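# Set four cartons flat on the low platform

## Task

Get every one of the four cartons resting flat on the low platform, with none on top of another and none overhanging a platform edge, and each carton keeping the face that was upward at the start still facing up.

## Robot and tools

Robot: two arms, left_arm and right_arm, each ending in a five-finger hand (a left hand on left_arm, mirrored from the right hand on right_arm). Bases in the scene frame: left_arm at (+0.048, +0.332, 0) m, right_arm at (+0.051, -0.330, +0.001) m. A post stands behind the arms and a camera stand sits between them just behind the bases; avoid both.

Scene frame: origin at table-top height midway between the arms, +x out over the table, +y toward left_arm, +z up. Reported positions (m), quaternions (wxyz) and velocities use this frame and may be off by a few cm.

Hand point: a point fixed to the palm, 0.15 m out from the wrist flange. Its +z runs along the straight fingers, +y out of the palm, +x across the palm away from the thumb on the right hand (toward the thumb on the left hand). Straight fingers extend 0.06-0.07 m past it and sit 0.06 m behind it along -y. A wrist bracket on the little-finger side can strike things, and with fingers level the wrist can sit lower than the hand point and touch the table first.

Row layout (shared by execute_actions and move): one flat list of 28 numbers covering both arms, each in [-1, 1]. Order: left_arm dx, dy, dz, rx, ry, rz; left hand little, ring, middle, index, thumb_bend, thumb_turn, force_limit, speed; then the same 14 for right_arm. Pose numbers are offsets, not poses: they are measured from that arm's current Hand target along the Hand target's own axes; 1.0 equals 0.6 m or 180 degrees; rx, ry, rz form a single rotation vector. All zeros for an arm's six pose numbers means no new request. Finger numbers are absolute targets: +1 open/straight, -1 closed; thumb_turn +1 beside the palm, -1 in front of it. force_limit maps -1..+1 to roughly 0..10 N (0..15 N for the two thumb motors); speed rises from near zero at -1 to full at +0.48 and above. No hand number means 'unchanged': to keep a hand as it is, resend the last eight numbers you actually sent it (or, before any, its hand_measured plus hand_force_limit and hand_speed). For a gentle grip close at speed -0.94 or lower. With the thumb in front of the palm the hand wraps objects 0.035-0.065 m thick; thumb tip and index pad can pinch a light item up to about 0.08 m.

execute_actions(actions, cameras): actions is a list of actions; each action is a table of up to 15 rows, one per 1/30 s step, and a short table repeats its last row. Every row in an action counts from the Hand target at that action's start, so sending the same offset again moves further. Images return only if actions is empty or cameras names them.

move(target, speed, blend, stop_force, zero, blocking, cameras): drives each hand point in a straight line toward its offset target (one row, or up to 15 rows all offset from the same starting Hand targets). speed in m/s, 0.002-3.6, default 0.25. blend in m rounds corners in a list. stop_force (3-120 N) ends an arm's path when its wrist sensor feels that much push against the motion; use it slowly for touching down. zero resets the reference before the move (default true). blocking=false returns early and cannot be combined with stop_force. The path does not avoid obstacles or the other arm; a path bringing a wrist near its own base axis is refused. Result adds a 'move:' line: done, off_target, moving, held or fault, plus limits such as paced or held.

wait(seconds, cameras): lets time pass (0-3600 s) with no new command. stop(cameras): brakes a running move. zoom_image(camera, region): enlarges [x0, y0, x1, y1] pixels (max 504x504) of the latest image from cam_high, cam_low, cam_left_wrist or cam_right_wrist. show_instructions(): shows the reference pages. zero_wrist_force(arm): tares that arm's wrist sensor. finished_scene(scene): ends the scene irreversibly; scene is 1 or omitted.

Result lines: end_effector_position/quat/velocities of each hand point; Hand target (last commanded pose after clipping, base for next offsets; the hand often rests a bit short of it, and resending asks again); Joint positions and torques; Wrist force/torque in the hand's own axes plus a peak line; hand_measured, hand_stopped_by (moving, target, force, stalled, fault) and hand_load_n, each six values in motor order. A grip that is lost shows as hand_load_n falling near 0. Cameras: cam_high, cam_low, cam_left_wrist, cam_right_wrist, all 896x504.

Limits and hazards: orientation commands are clipped to 32 degrees from the current one per step. Contact force near 150 N on an arm, or joint contact torque over its limit (wrist joints 26.6 N m, others 142), stops that arm for 10 s; stiff arms fault even slightly past a firm contact. Arms colliding with each other, or a hand closing on the other hand, can fail the scene. Motors overheat when holding loads or straining toward unreachable poses. Avoid dropping cartons even a few mm, releasing moving ones, hitting fixed things, pressing hard, or letting anything leave the table, which fails the task. Objects may be nudged by outside pushes at times; check the final state before finishing.

Each tool is called after ">>>" as name(argument=value, ...), one argument or row to a line, values as JSON.

Reference images:

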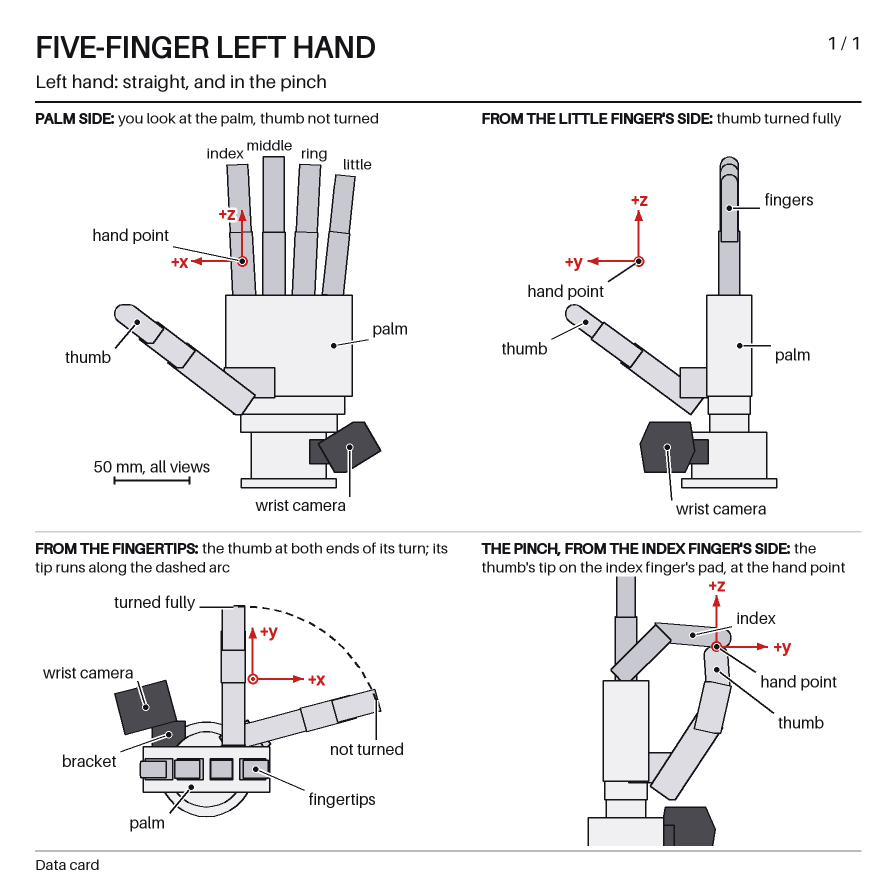

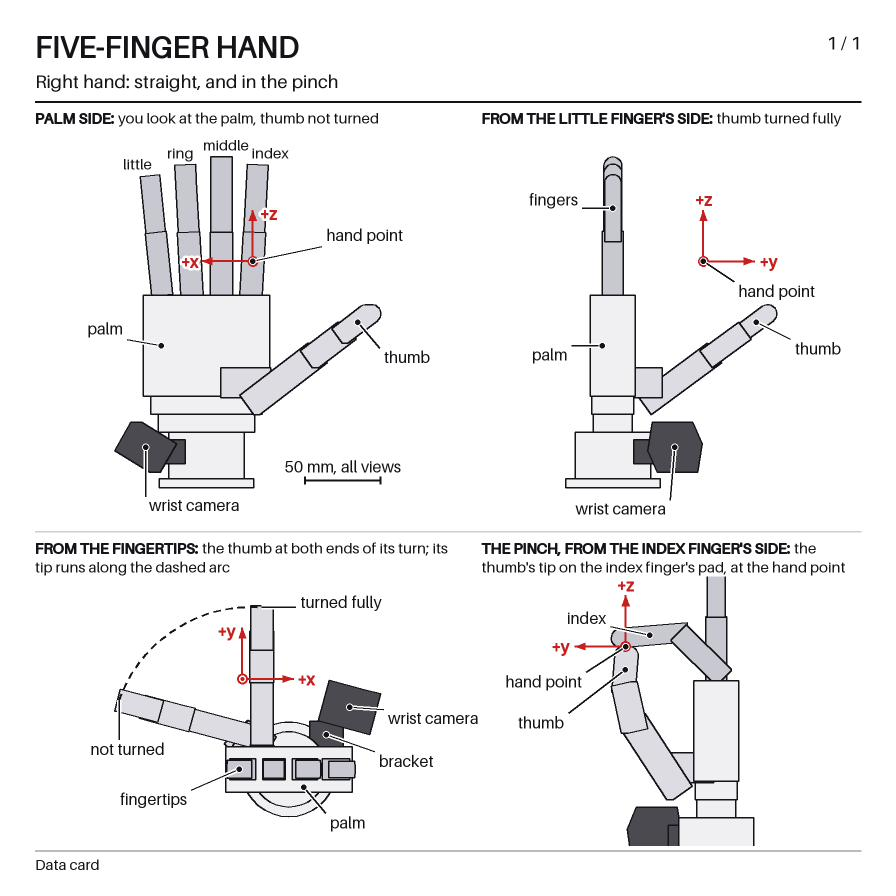

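## Session

>>> execute_actions(
  actions=[],
  cameras=["all"],
)

Scene clock: 0.00 s.
left_arm: end_effector_position=(+0.4049, +0.4865, +0.3601) hand_measured=(+1.000, +1.000, +1.000, +1.000, +1.000, +1.000) hand_load_n=(+0.0, +0.0, +0.0, +0.0, +0.0, +0.0) hand_stopped_by=(target, target, target, target, target, target) hand_force_limit=0.00 hand_speed=-0.80 end_effector_quat_wxyz=(-0.371, +0.898, +0.218, -0.097) | right_arm: end_effector_position=(+0.5245, -0.0695, +0.3964) hand_measured=(+1.000, +1.000, +1.000, +1.000, +1.000, +1.000) hand_load_n=(+0.0, +0.0, +0.0, +0.0, +0.0, +0.0) hand_stopped_by=(target, target, target, target, target, target) hand_force_limit=0.00 hand_speed=-0.80 end_effector_quat_wxyz=(+0.067, -0.098, +0.986, -0.117)
Joint positions: left_arm=[3.587 -1.757 -1.409 1.502 -2.353 1.456] | right_arm=[0.245 -1.104 0.805 1.774 1.824 -1.515]
Joint velocities: within noise
Joint torques (N m): no reading
Wrist force (N): no reading
Wrist torque (N m): no reading
Wrist force, peak (N): no reading
Hand target: left_arm +0.4049, +0.4865, +0.3601; -0.371, +0.898, +0.218, -0.097 | right_arm +0.5245, -0.0695, +0.3964; +0.067, -0.098, +0.986, -0.117

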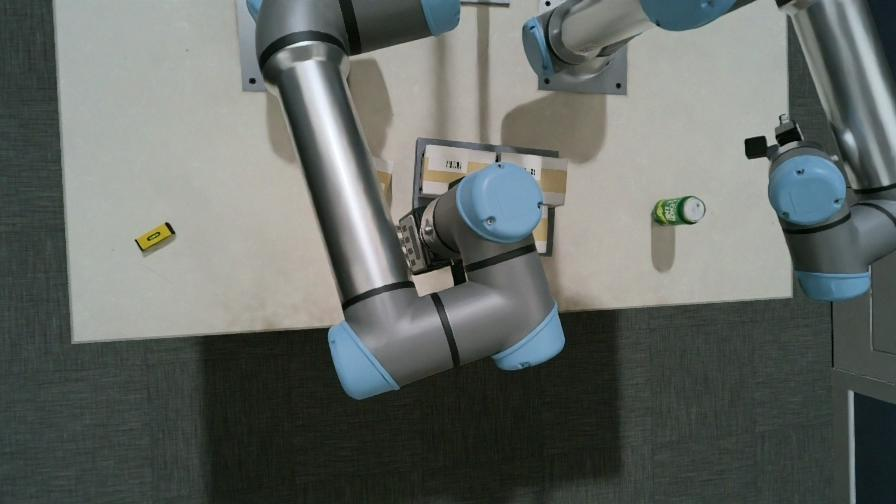

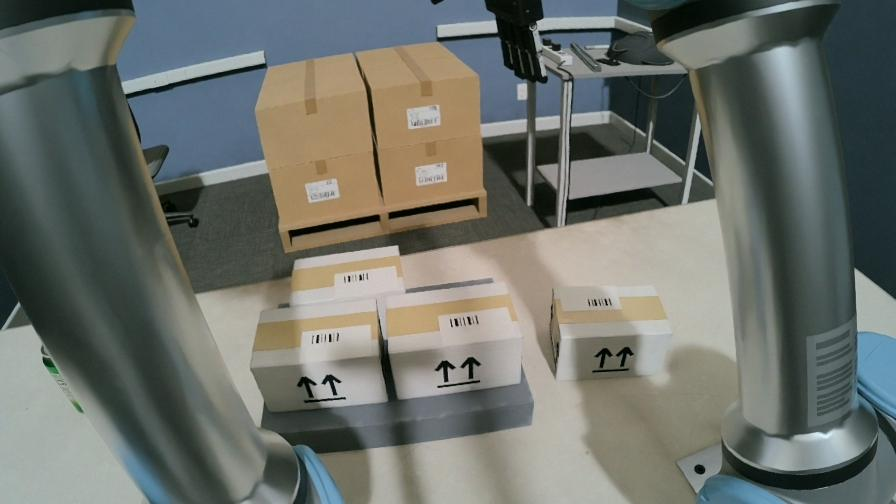

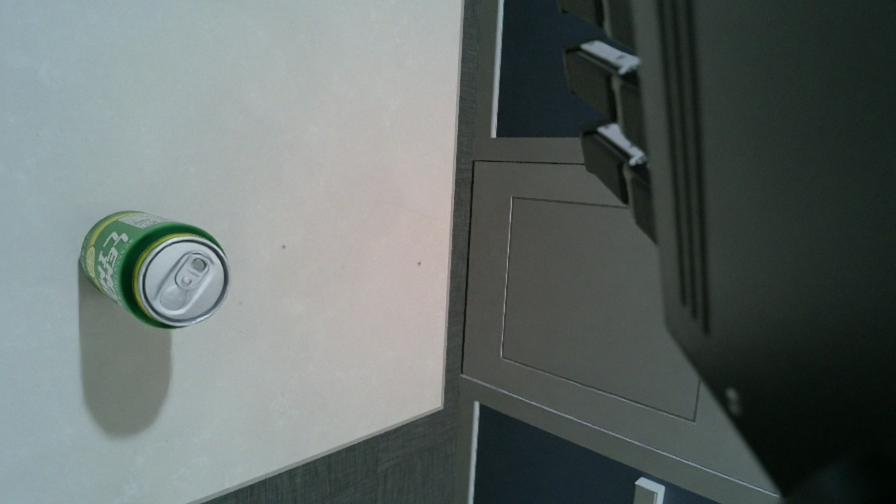

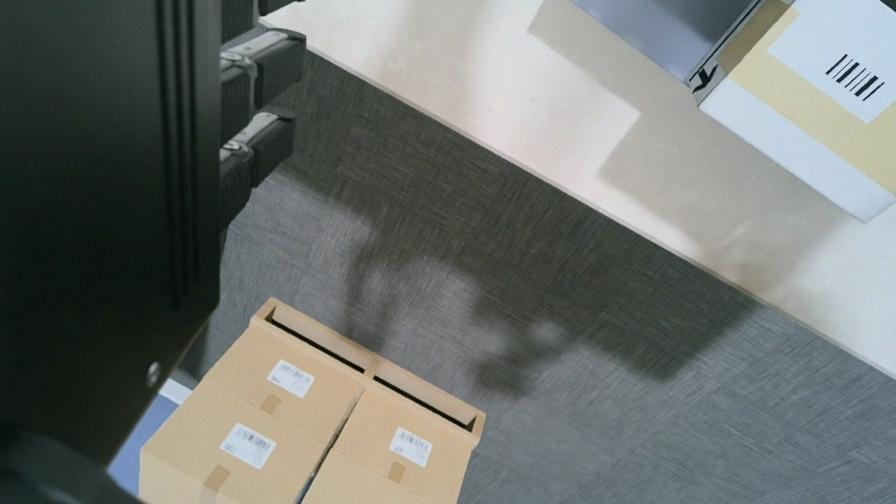

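>>> zoom_image(
  camera="cam_high",
  region=[340, 100, 640, 350],
)

>>> zoom_image(
  camera="cam_low",
  region=[220, 220, 700, 480],
)

Scaled by 1.680 from the camera's image (finer frame: 1280x720).

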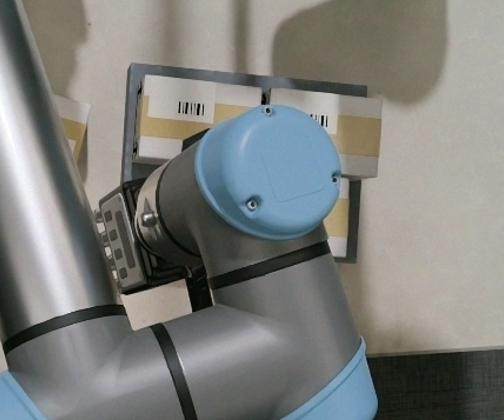

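Scaled by 1.050 from the camera's image (finer frame: 1280x720).

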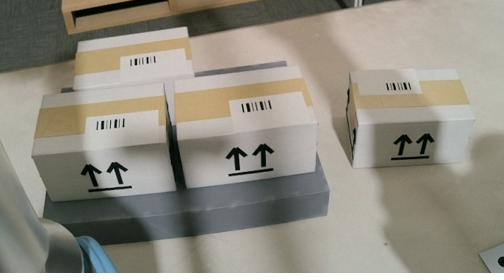

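>>> move(
  target=[0,0,0,0,0,0,1,1,1,1,1,1,0,-0.8,0.1673,-0.5025,-0.0648,0,0,0,1,1,1,1,1,1,0,-0.8],
  cameras=["all"],
)

Scene clock: 71.27 s.
left_arm: end_effector_position=(+0.4049, +0.4865, +0.3601) hand_measured=(+1.000, +1.000, +1.000, +1.000, +1.000, +1.000) hand_load_n=(+0.0, +0.0, +0.0, +0.0, -0.5, +0.0) hand_stopped_by=(target, target, target, target, target, target) hand_force_limit=0.00 hand_speed=-0.80 end_effector_quat_wxyz=(-0.371, +0.898, +0.218, -0.097) | right_arm: end_effector_position=(+0.4747, -0.3695, +0.4962) hand_measured=(+1.000, +1.000, +1.000, +1.000, +1.000, +1.000) hand_load_n=(+0.0, +0.0, +0.0, +0.0, +0.0, +0.0) hand_stopped_by=(target, target, target, target, target, target) hand_force_limit=0.00 hand_speed=-0.80 end_effector_quat_wxyz=(+0.067, -0.098, +0.986, -0.117)
Joint positions: left_arm=[3.587 -1.757 -1.409 1.502 -2.353 1.456] | right_arm=[-0.524 -1.33 0.804 1.852 1.687 -2.286]
Joint torques (N m): left_arm=[-0.41 27.01 18.67 -2.75 -1.21 -0.35] | right_arm=[-11.65 -41.84 -11.29 0.35 2.17 -2.37]
Wrist force (N): left_arm=[0.1 0.2 0.0] | right_arm=[-0.2 0.1 0.0]
Wrist torque (N m): left_arm=[0.03 -0.01 0.00] | right_arm=[0.00 0.03 -0.01]
Wrist force, peak (N): left_arm=[0.2 0.5 -0.2] | right_arm=[0.5 -2.4 -0.3]
Hand target: left_arm +0.4049, +0.4865, +0.3601; -0.371, +0.898, +0.218, -0.097 | right_arm +0.4746, -0.3695, +0.4963; +0.067, -0.098, +0.986, -0.117
Off the commanded pose: left_arm 0.000 m, 0 deg | right_arm 0.000 m, 0 deg.
move: done
cam_right_wrist: T_world_to_cam=[[-0.41197, 0.86587, -0.28379, 0.66421], [0.67443, 0.49919, 0.54401, -0.40931], [0.61272, 0.03272, -0.78963, 0.23093]] pos_world=[0.40819, -0.37836, 0.59352]

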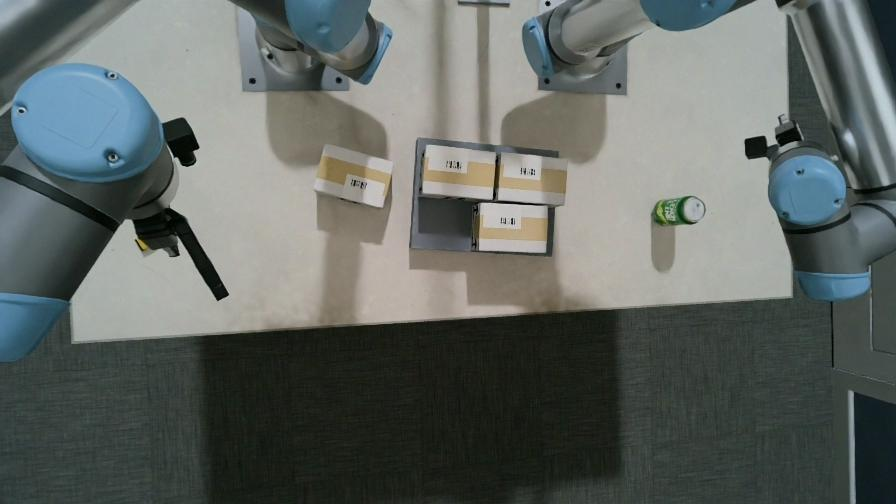

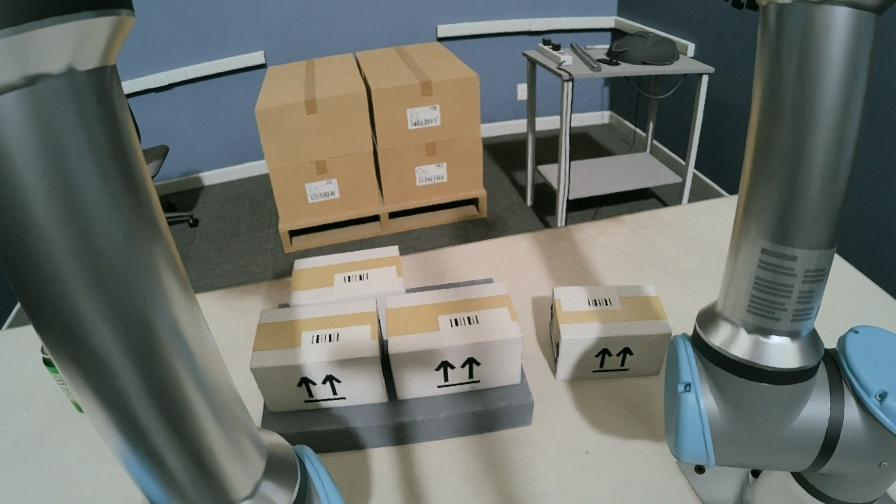

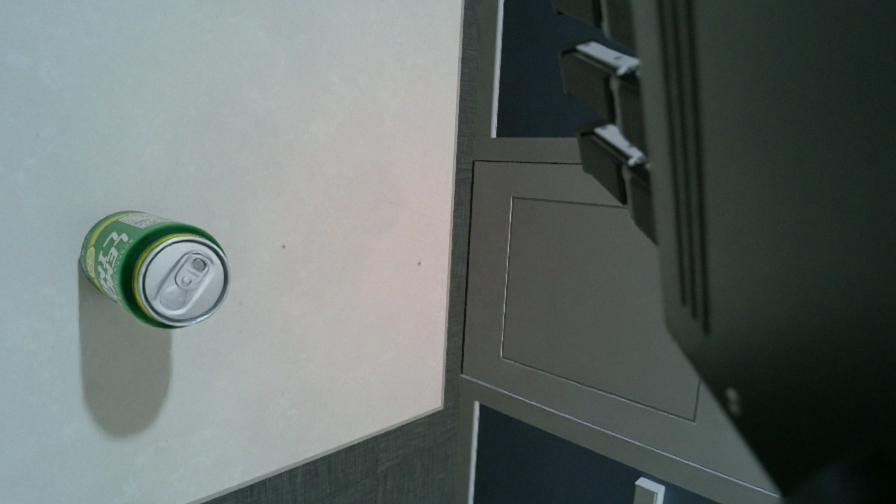

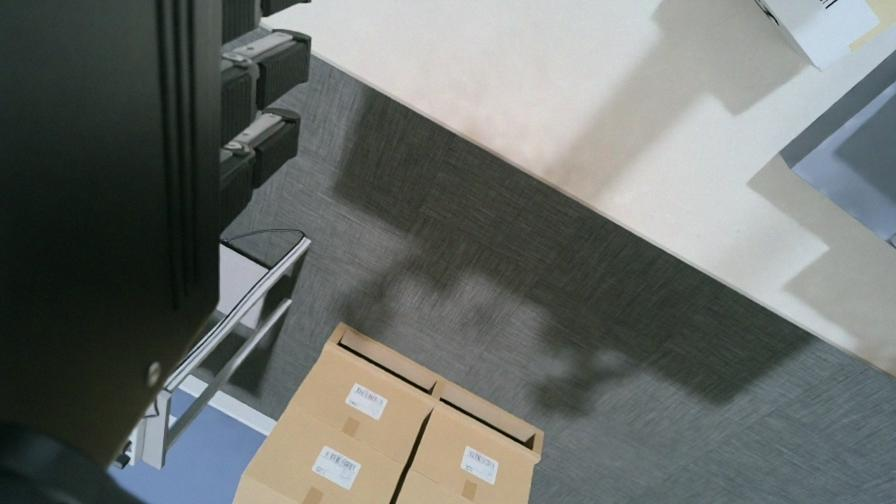

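>>> zoom_image(
  camera="cam_high",
  region=[400, 125, 580, 265],
)

>>> zoom_image(
  camera="cam_high",
  region=[300, 125, 440, 265],
)

>>> zoom_image(
  camera="cam_low",
  region=[240, 230, 560, 460],
)

>>> zoom_image(
  camera="cam_low",
  region=[520, 260, 700, 400],
)

Scaled by 2.800 from the camera's image (finer frame: 1280x720).

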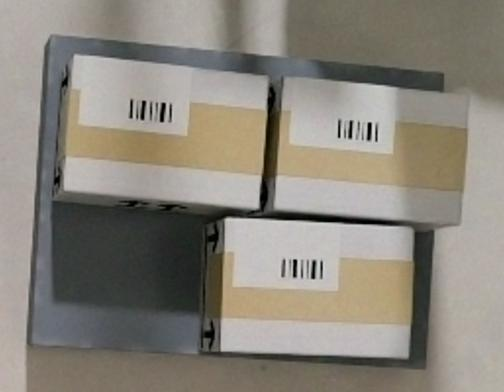

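Scaled by 3.600 from the camera's image (finer frame: 1280x720).

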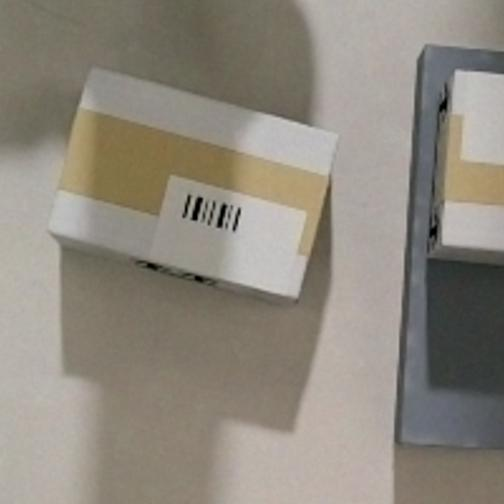

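Scaled by 1.575 from the camera's image (finer frame: 1280x720).

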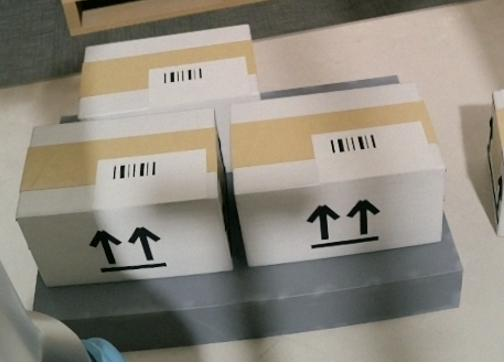

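Scaled by 2.800 from the camera's image (finer frame: 1280x720).

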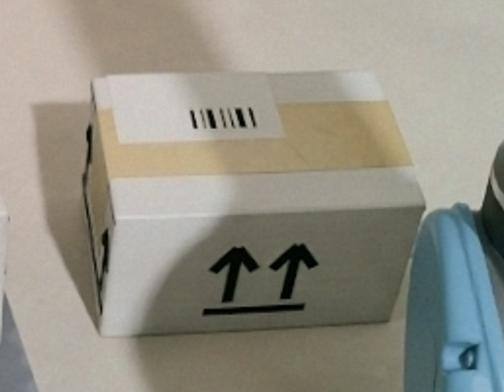

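>>> zoom_image(
  camera="cam_high",
  region=[408, 132, 498, 212],
)

>>> zoom_image(
  camera="cam_high",
  region=[486, 138, 576, 218],
)

>>> zoom_image(
  camera="cam_high",
  region=[466, 192, 566, 262],
)

>>> zoom_image(
  camera="cam_high",
  region=[308, 138, 398, 218],
)

>>> zoom_image(
  camera="cam_low",
  region=[250, 270, 400, 430],
)

>>> zoom_image(
  camera="cam_low",
  region=[380, 270, 540, 430],
)

Scaled by 5.600 from the camera's image (finer frame: 1280x720).

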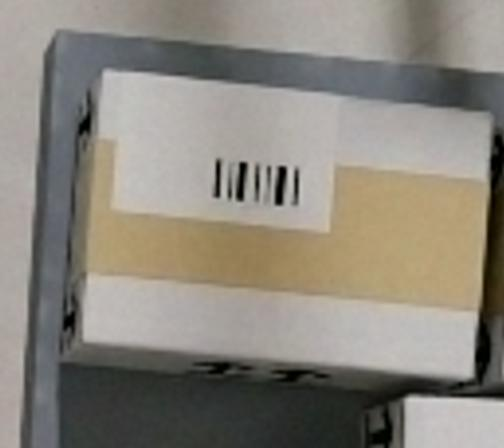

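Scaled by 5.600 from the camera's image (finer frame: 1280x720).

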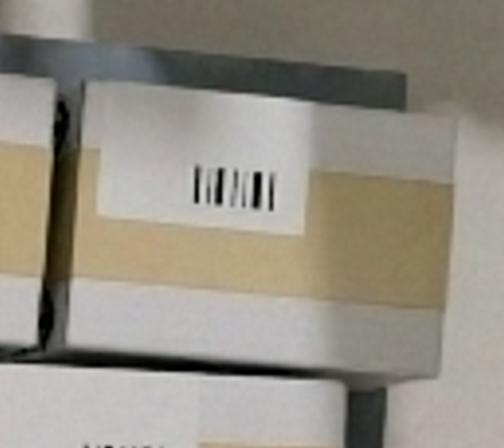

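Scaled by 5.040 from the camera's image (finer frame: 1280x720).

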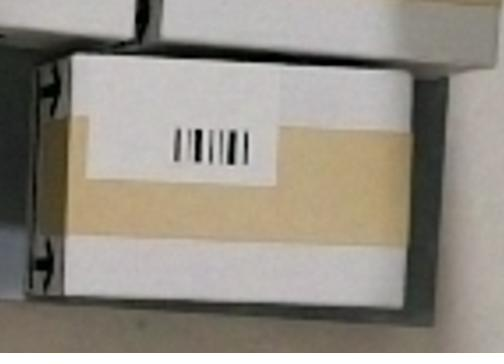

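Scaled by 5.600 from the camera's image (finer frame: 1280x720).

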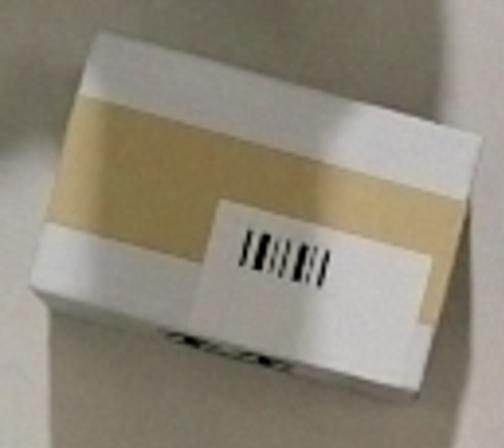

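Scaled by 3.150 from the camera's image (finer frame: 1280x720).

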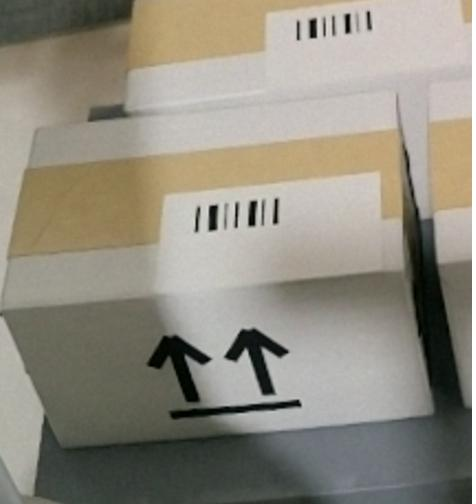

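Scaled by 3.150 from the camera's image (finer frame: 1280x720).

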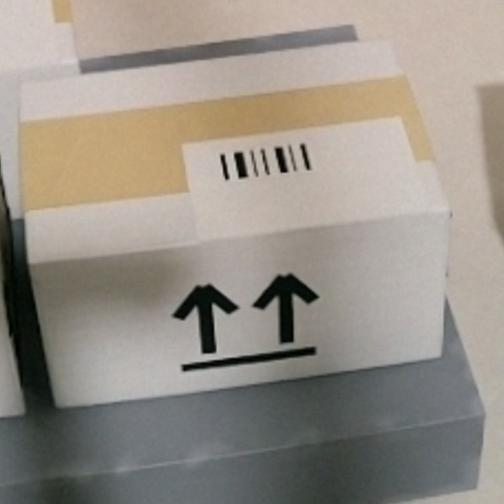

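>>> move(
  target=[0,0,0,0,0,0,1,1,1,1,1,1,0,-0.8,-0.1576,0.7361,0.1711,-0.0730,0.0462,0.0903,1,1,1,1,1,1,0,-0.8],
  speed=0.3,
  cameras=["all"],
)

Scene clock: 371.47 s.
left_arm: end_effector_position=(+0.4049, +0.4865, +0.3601) hand_measured=(+1.000, +1.000, +1.000, +1.000, +1.000, +1.000) hand_load_n=(+0.0, +0.0, +0.0, +0.0, +0.0, +0.0) hand_stopped_by=(target, target, target, target, target, target) hand_force_limit=0.00 hand_speed=-0.80 end_effector_quat_wxyz=(-0.371, +0.898, +0.218, -0.097) | right_arm: end_effector_position=(+0.5038, +0.0490, +0.3001) hand_measured=(+1.000, +1.000, +1.000, +1.000, +1.000, +1.000) hand_load_n=(+0.0, +0.0, +0.0, +0.0, +0.0, +0.0) hand_stopped_by=(target, target, target, target, target, target) hand_force_limit=0.00 hand_speed=-0.80 end_effector_quat_wxyz=(+0.000, +0.043, +0.999, +0.000)
Joint positions: left_arm=[3.587 -1.757 -1.409 1.502 -2.353 1.456] | right_arm=[0.38 -1.033 0.977 1.627 1.571 -1.082]
Joint torques (N m): left_arm=[-0.71 26.92 18.88 -2.75 -1.39 -0.27] | right_arm=[2.83 -46.64 -11.21 0.63 0.99 1.62]
Wrist force (N): left_arm=[0.0 0.3 -0.1] | right_arm=[0.1 -0.2 -0.5]
Wrist torque (N m): left_arm=[0.06 0.00 -0.01] | right_arm=[-0.05 0.01 0.07]
Wrist force, peak (N): left_arm=[0.3 0.4 0.1] | right_arm=[0.2 2.3 0.8]
Hand target: left_arm +0.4049, +0.4865, +0.3601; -0.371, +0.898, +0.218, -0.097 | right_arm +0.5038, +0.0491, +0.3001; +0.000, +0.043, +0.999, +0.000
Off the commanded pose: left_arm 0.000 m, 0 deg | right_arm 0.000 m, 0 deg.
move: done
cam_right_wrist: T_world_to_cam=[[-0.16549, 0.98598, -0.0214, 0.04942], [0.83562, 0.15171, 0.52794, -0.59046], [0.52379, 0.06948, -0.84901, 0.10548]] pos_world=[0.44633, 0.03353, 0.40234]

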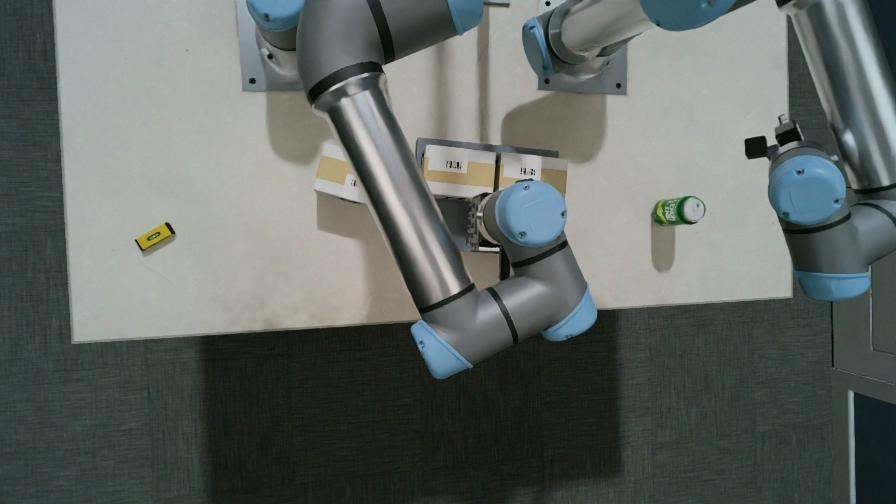

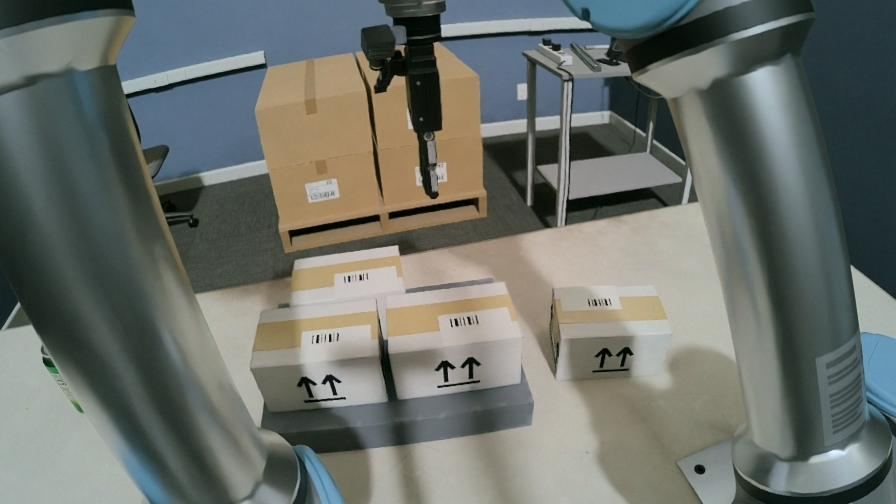

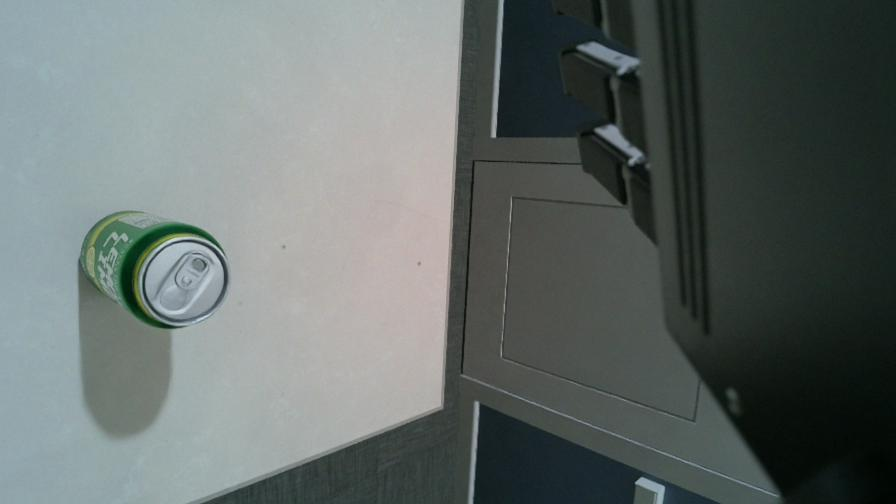

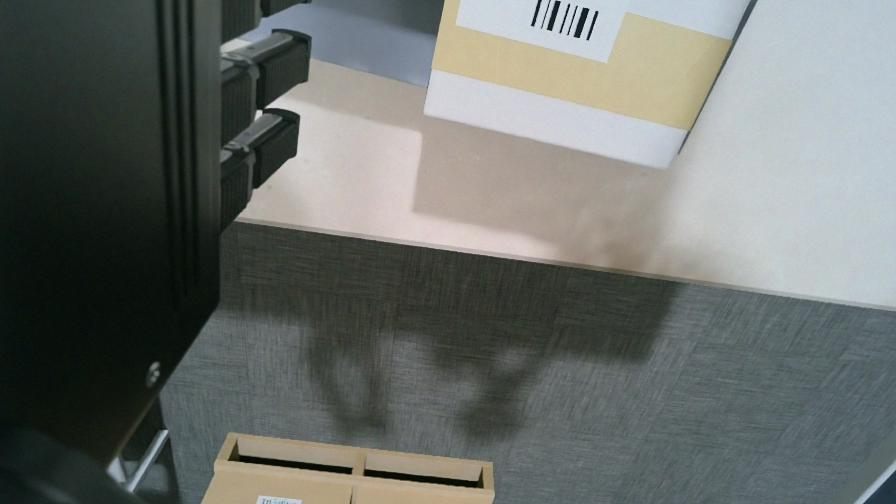

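>>> move(
  target=[
    [0,0,0,0,0,0,1,1,1,1,1,1,0,-0.8,-0.02,0,0.1333,0,0,0,1,1,1,1,1,1,0,-0.8],
    [0,0,0,0,0,0,1,1,1,1,1,1,0,-0.8,-0.02,0,0.2583,0,0,0,1,1,1,1,1,1,0,-0.8],
  ],
  speed=0.12,
  cameras=["cam_high", "cam_low", "cam_right_wrist"],
)

Scene clock: 403.90 s.
left_arm: end_effector_position=(+0.4049, +0.4865, +0.3601) hand_measured=(+1.000, +1.000, +1.000, +1.000, +1.000, +1.000) hand_load_n=(+0.0, +0.0, +0.0, +0.0, +0.0, +0.0) hand_stopped_by=(target, target, target, target, target, target) hand_force_limit=0.00 hand_speed=-0.80 end_effector_quat_wxyz=(-0.371, +0.898, +0.218, -0.097) | right_arm: end_effector_position=(+0.5157, +0.0480, +0.1450) hand_measured=(+1.000, +1.000, +1.000, +1.000, +1.000, +1.000) hand_load_n=(+0.0, +0.0, +0.0, +0.0, +0.0, +0.0) hand_stopped_by=(target, target, target, target, target, target) hand_force_limit=0.00 hand_speed=-0.80 end_effector_quat_wxyz=(+0.000, +0.043, +0.999, +0.000)
Joint positions: left_arm=[3.587 -1.757 -1.409 1.502 -2.353 1.456] | right_arm=[0.37 -0.96 1.26 1.271 1.571 -1.093]
Joint torques (N m): left_arm=[-0.83 26.67 19.06 -2.67 -1.23 -0.19] | right_arm=[12.95 -59.64 -28.93 2.93 -1.75 1.66]
Wrist force (N): left_arm=[0.1 0.0 0.0] | right_arm=[-0.1 0.2 -0.6]
Wrist torque (N m): left_arm=[0.01 -0.01 0.00] | right_arm=[0.04 0.04 0.08]
Wrist force, peak (N): left_arm=[0.1 0.4 0.3] | right_arm=[-0.1 -0.2 -1.4]
Hand target: left_arm +0.4049, +0.4865, +0.3601; -0.371, +0.898, +0.218, -0.097 | right_arm +0.5158, +0.0480, +0.1451; +0.000, +0.043, +0.999, +0.000
Off the commanded pose: left_arm 0.000 m, 0 deg | right_arm 0.000 m, 0 deg.
move: done
cam_right_wrist: T_world_to_cam=[[-0.16528, 0.98602, -0.02135, 0.04886], [0.83578, 0.15152, 0.52775, -0.51848], [0.5236, 0.06938, -0.84913, -0.0323]] pos_world=[0.45832, 0.03263, 0.24724]

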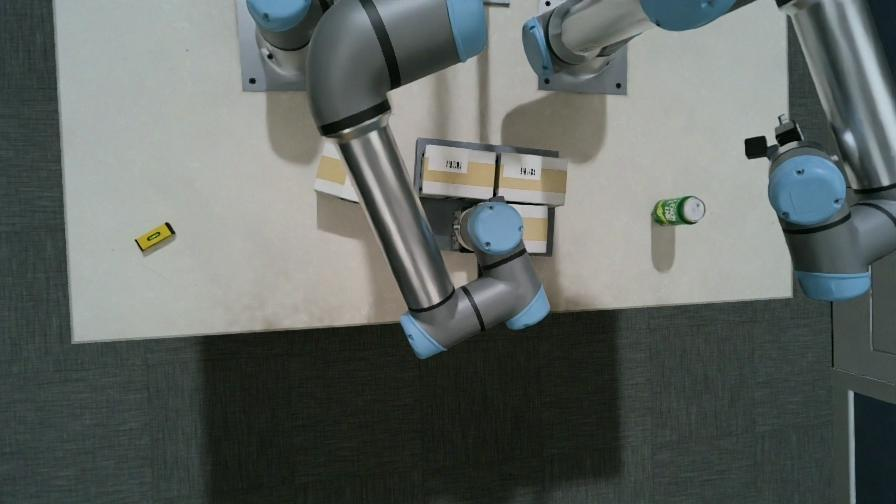

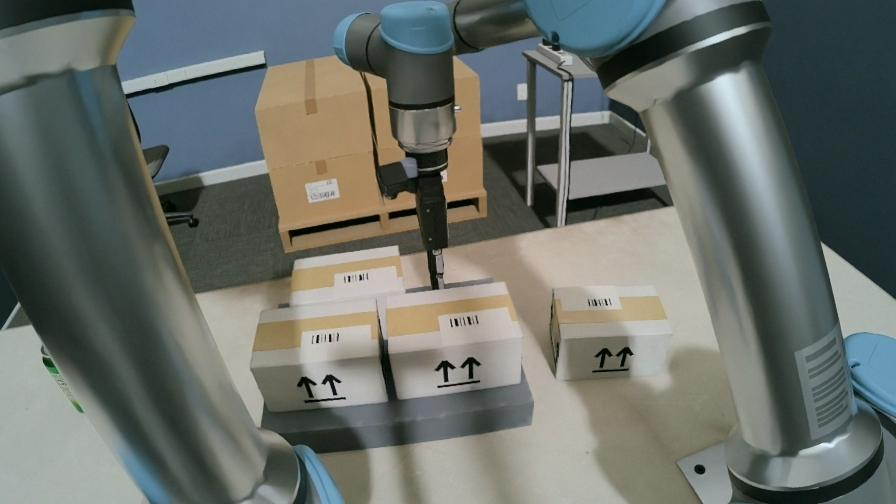

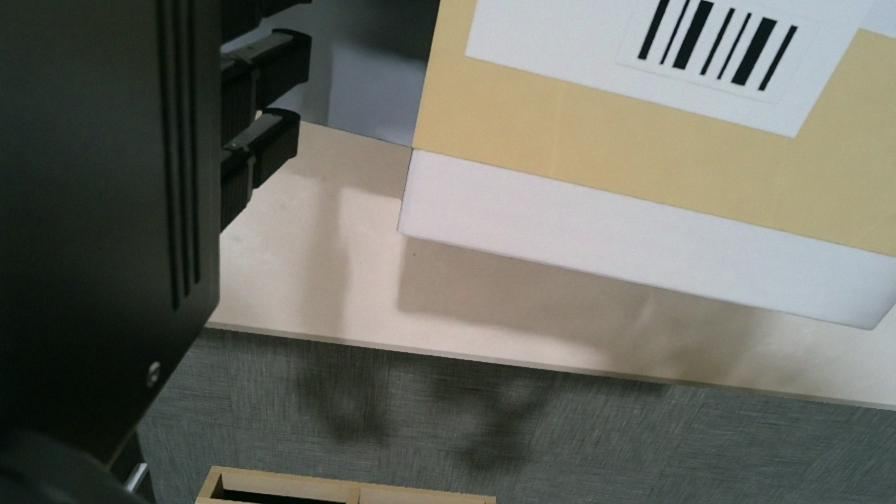

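>>> move(
  target=[0,0,0,0,0,0,1,1,1,1,1,1,0,-0.8,0,0.0917,0,0,0,0,1,1,1,1,1,1,0,-0.8],
  speed=0.015,
  stop_force=3,
  cameras=["cam_high", "cam_right_wrist"],
)

Scene clock: 414.30 s.
left_arm: end_effector_position=(+0.4049, +0.4865, +0.3601) hand_measured=(+1.000, +1.000, +1.000, +1.000, +1.000, +1.000) hand_load_n=(+0.0, +0.0, +0.0, +0.0, +0.0, +0.0) hand_stopped_by=(target, target, target, target, target, target) hand_force_limit=0.00 hand_speed=-0.80 end_effector_quat_wxyz=(-0.371, +0.898, +0.218, -0.097) | right_arm: end_effector_position=(+0.5204, +0.1009, +0.1451) hand_measured=(+1.000, +1.000, +1.000, +1.000, +1.000, +1.000) hand_load_n=(+0.0, +0.0, +0.0, +0.0, +0.0, +0.0) hand_stopped_by=(target, target, target, target, target, target) hand_force_limit=0.00 hand_speed=-0.80 end_effector_quat_wxyz=(+0.000, +0.043, +0.999, +0.000)
Joint positions: left_arm=[3.587 -1.757 -1.409 1.502 -2.353 1.456] | right_arm=[0.455 -0.867 1.103 1.334 1.571 -1.007]
Joint torques (N m): left_arm=[-0.7 27.09 18.53 -2.81 -1.39 -0.25] | right_arm=[-11.65 -62.68 -7.81 0.43 1.12 -2.45]
Wrist force (N): left_arm=[0.2 0.0 0.0] | right_arm=[0.4 0.3 -0.3]
Wrist torque (N m): left_arm=[0.00 -0.03 0.01] | right_arm=[0.04 -0.04 0.08]
Wrist force, peak (N): left_arm=[0.1 0.5 0.2] | right_arm=[0.6 -3.1 -1.9]
Hand target: left_arm +0.4049, +0.4865, +0.3601; -0.371, +0.898, +0.218, -0.097 | right_arm +0.5204, +0.1009, +0.1451; +0.000, +0.043, +0.999, +0.000 (not the last commanded pose)
Off the commanded pose: left_arm 0.000 m, 0 deg | right_arm 0.002 m, 0 deg.
move: contact (right_arm)
cam_right_wrist: T_world_to_cam=[[-0.16523, 0.98603, -0.02126, -0.00248], [0.83562, 0.15141, 0.52802, -0.53037], [0.52386, 0.06948, -0.84896, -0.03846]] pos_world=[0.46292, 0.08543, 0.24734]

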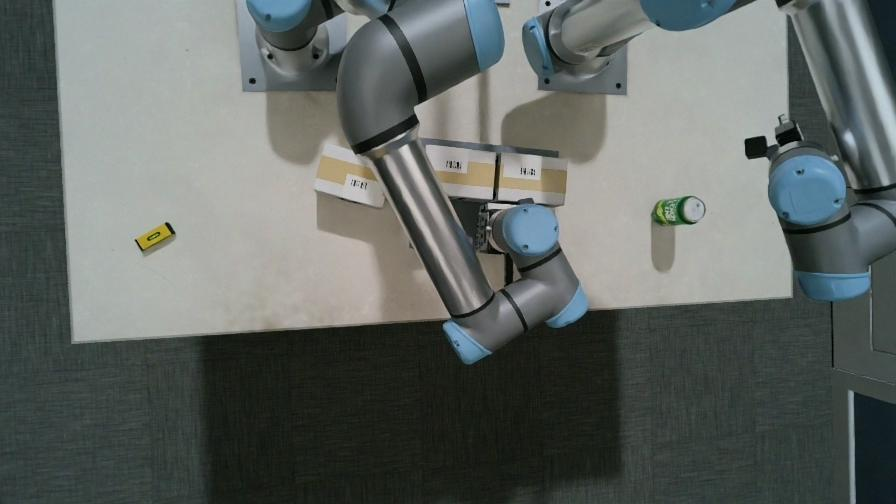

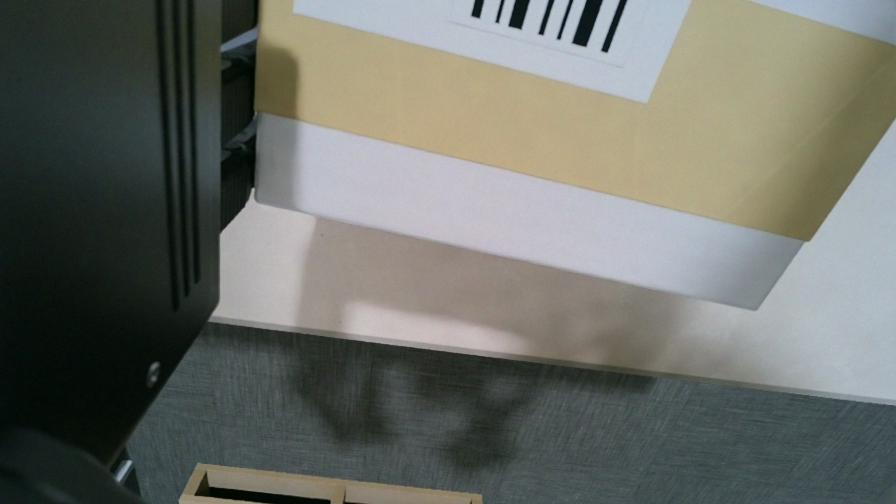

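>>> move(
  target=[
    [0,0,0,0,0,0,1,1,1,1,1,1,0,-0.8,0,0.0233,0,0,0,0,1,1,1,1,1,1,0,-0.8],
    [0,0,0,0,0,0,1,1,1,1,1,1,0,-0.8,0,-0.01,0,0,0,0,1,1,1,1,1,1,0,-0.8],
    [0,0,0,0,0,0,1,1,1,1,1,1,0,-0.8,0,-0.01,-0.1667,0,0,0,1,1,1,1,1,1,0,-0.8],
  ],
  speed=[0.03, 0.1, 0.2],
  cameras=["cam_high", "cam_low", "cam_right_wrist"],
)

Scene clock: 438.47 s.
left_arm: end_effector_position=(+0.4049, +0.4865, +0.3601) hand_measured=(+1.000, +1.000, +1.000, +1.000, +1.000, +1.000) hand_load_n=(+0.0, +0.0, +0.0, +0.0, +0.0, +0.0) hand_stopped_by=(target, target, target, target, target, target) hand_force_limit=0.00 hand_speed=-0.80 end_effector_quat_wxyz=(-0.371, +0.898, +0.218, -0.097) | right_arm: end_effector_position=(+0.5198, +0.0949, +0.2451) hand_measured=(+1.000, +1.000, +1.000, +1.000, +1.000, +1.000) hand_load_n=(+0.0, +0.0, +0.0, +0.0, +0.0, +0.0) hand_stopped_by=(target, target, target, target, target, target) hand_force_limit=0.00 hand_speed=-0.80 end_effector_quat_wxyz=(+0.000, +0.043, +0.999, +0.000)
Joint positions: left_arm=[3.587 -1.757 -1.409 1.502 -2.353 1.456] | right_arm=[0.446 -0.914 0.924 1.56 1.571 -1.016]
Joint torques (N m): left_arm=[-0.84 27.5 18.35 -2.82 -1.33 -0.21] | right_arm=[12.08 -34.2 -20.07 3.72 2.28 -0.8]
Wrist force (N): left_arm=[-0.1 0.4 0.0] | right_arm=[0.1 0.4 -0.5]
Wrist torque (N m): left_arm=[0.06 0.02 -0.02] | right_arm=[0.08 0.01 0.06]
Wrist force, peak (N): left_arm=[0.3 0.5 0.2] | right_arm=[0.3 -3.1 -2.7]
Hand target: left_arm +0.4049, +0.4865, +0.3601; -0.371, +0.898, +0.218, -0.097 | right_arm +0.5198, +0.0949, +0.2451; +0.000, +0.043, +0.999, +0.000
Off the commanded pose: left_arm 0.000 m, 0 deg | right_arm 0.000 m, 0 deg.
move: done
cam_right_wrist: T_world_to_cam=[[-0.16528, 0.98602, -0.0212, 0.00546], [0.83554, 0.15141, 0.52815, -0.58177], [0.52397, 0.06958, -0.84889, 0.04708]] pos_world=[0.46232, 0.07943, 0.34734]

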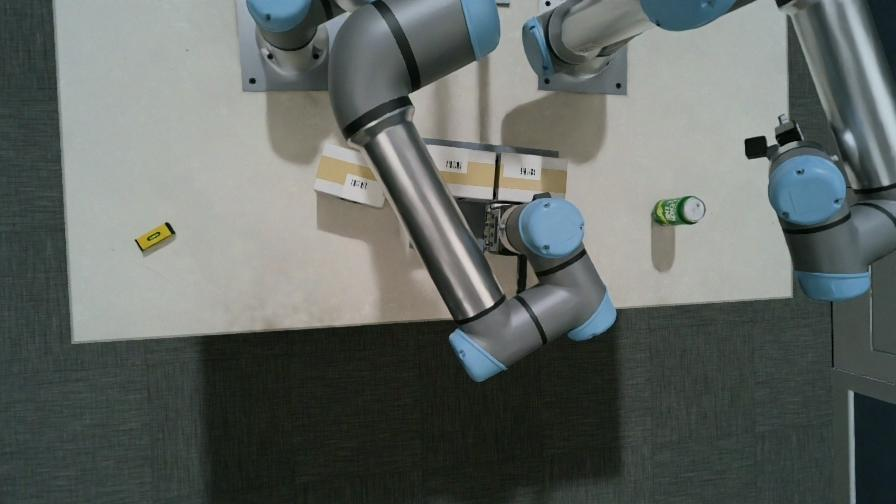

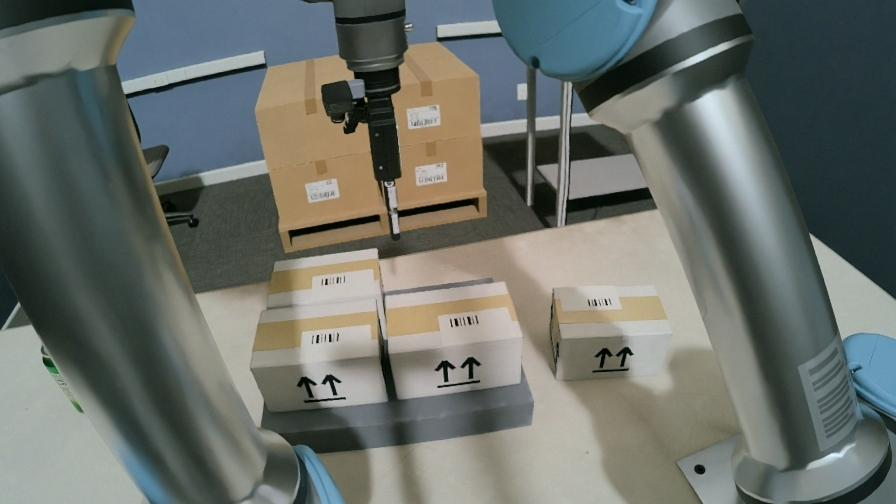

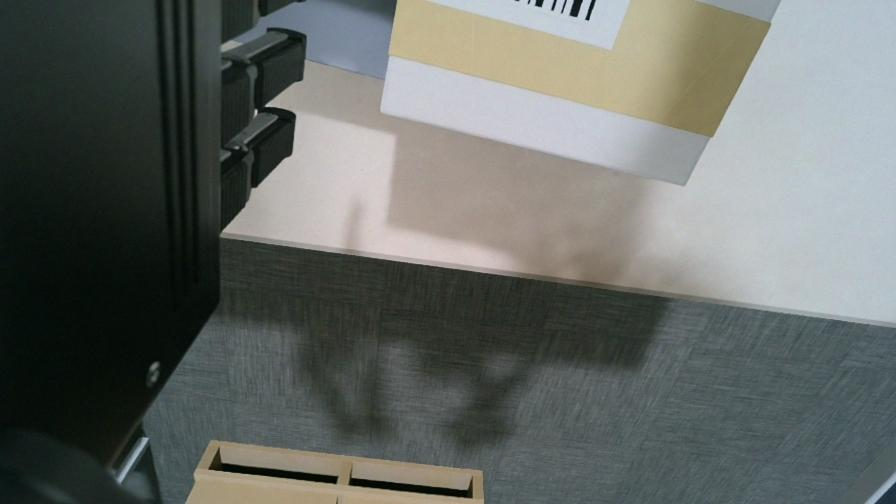

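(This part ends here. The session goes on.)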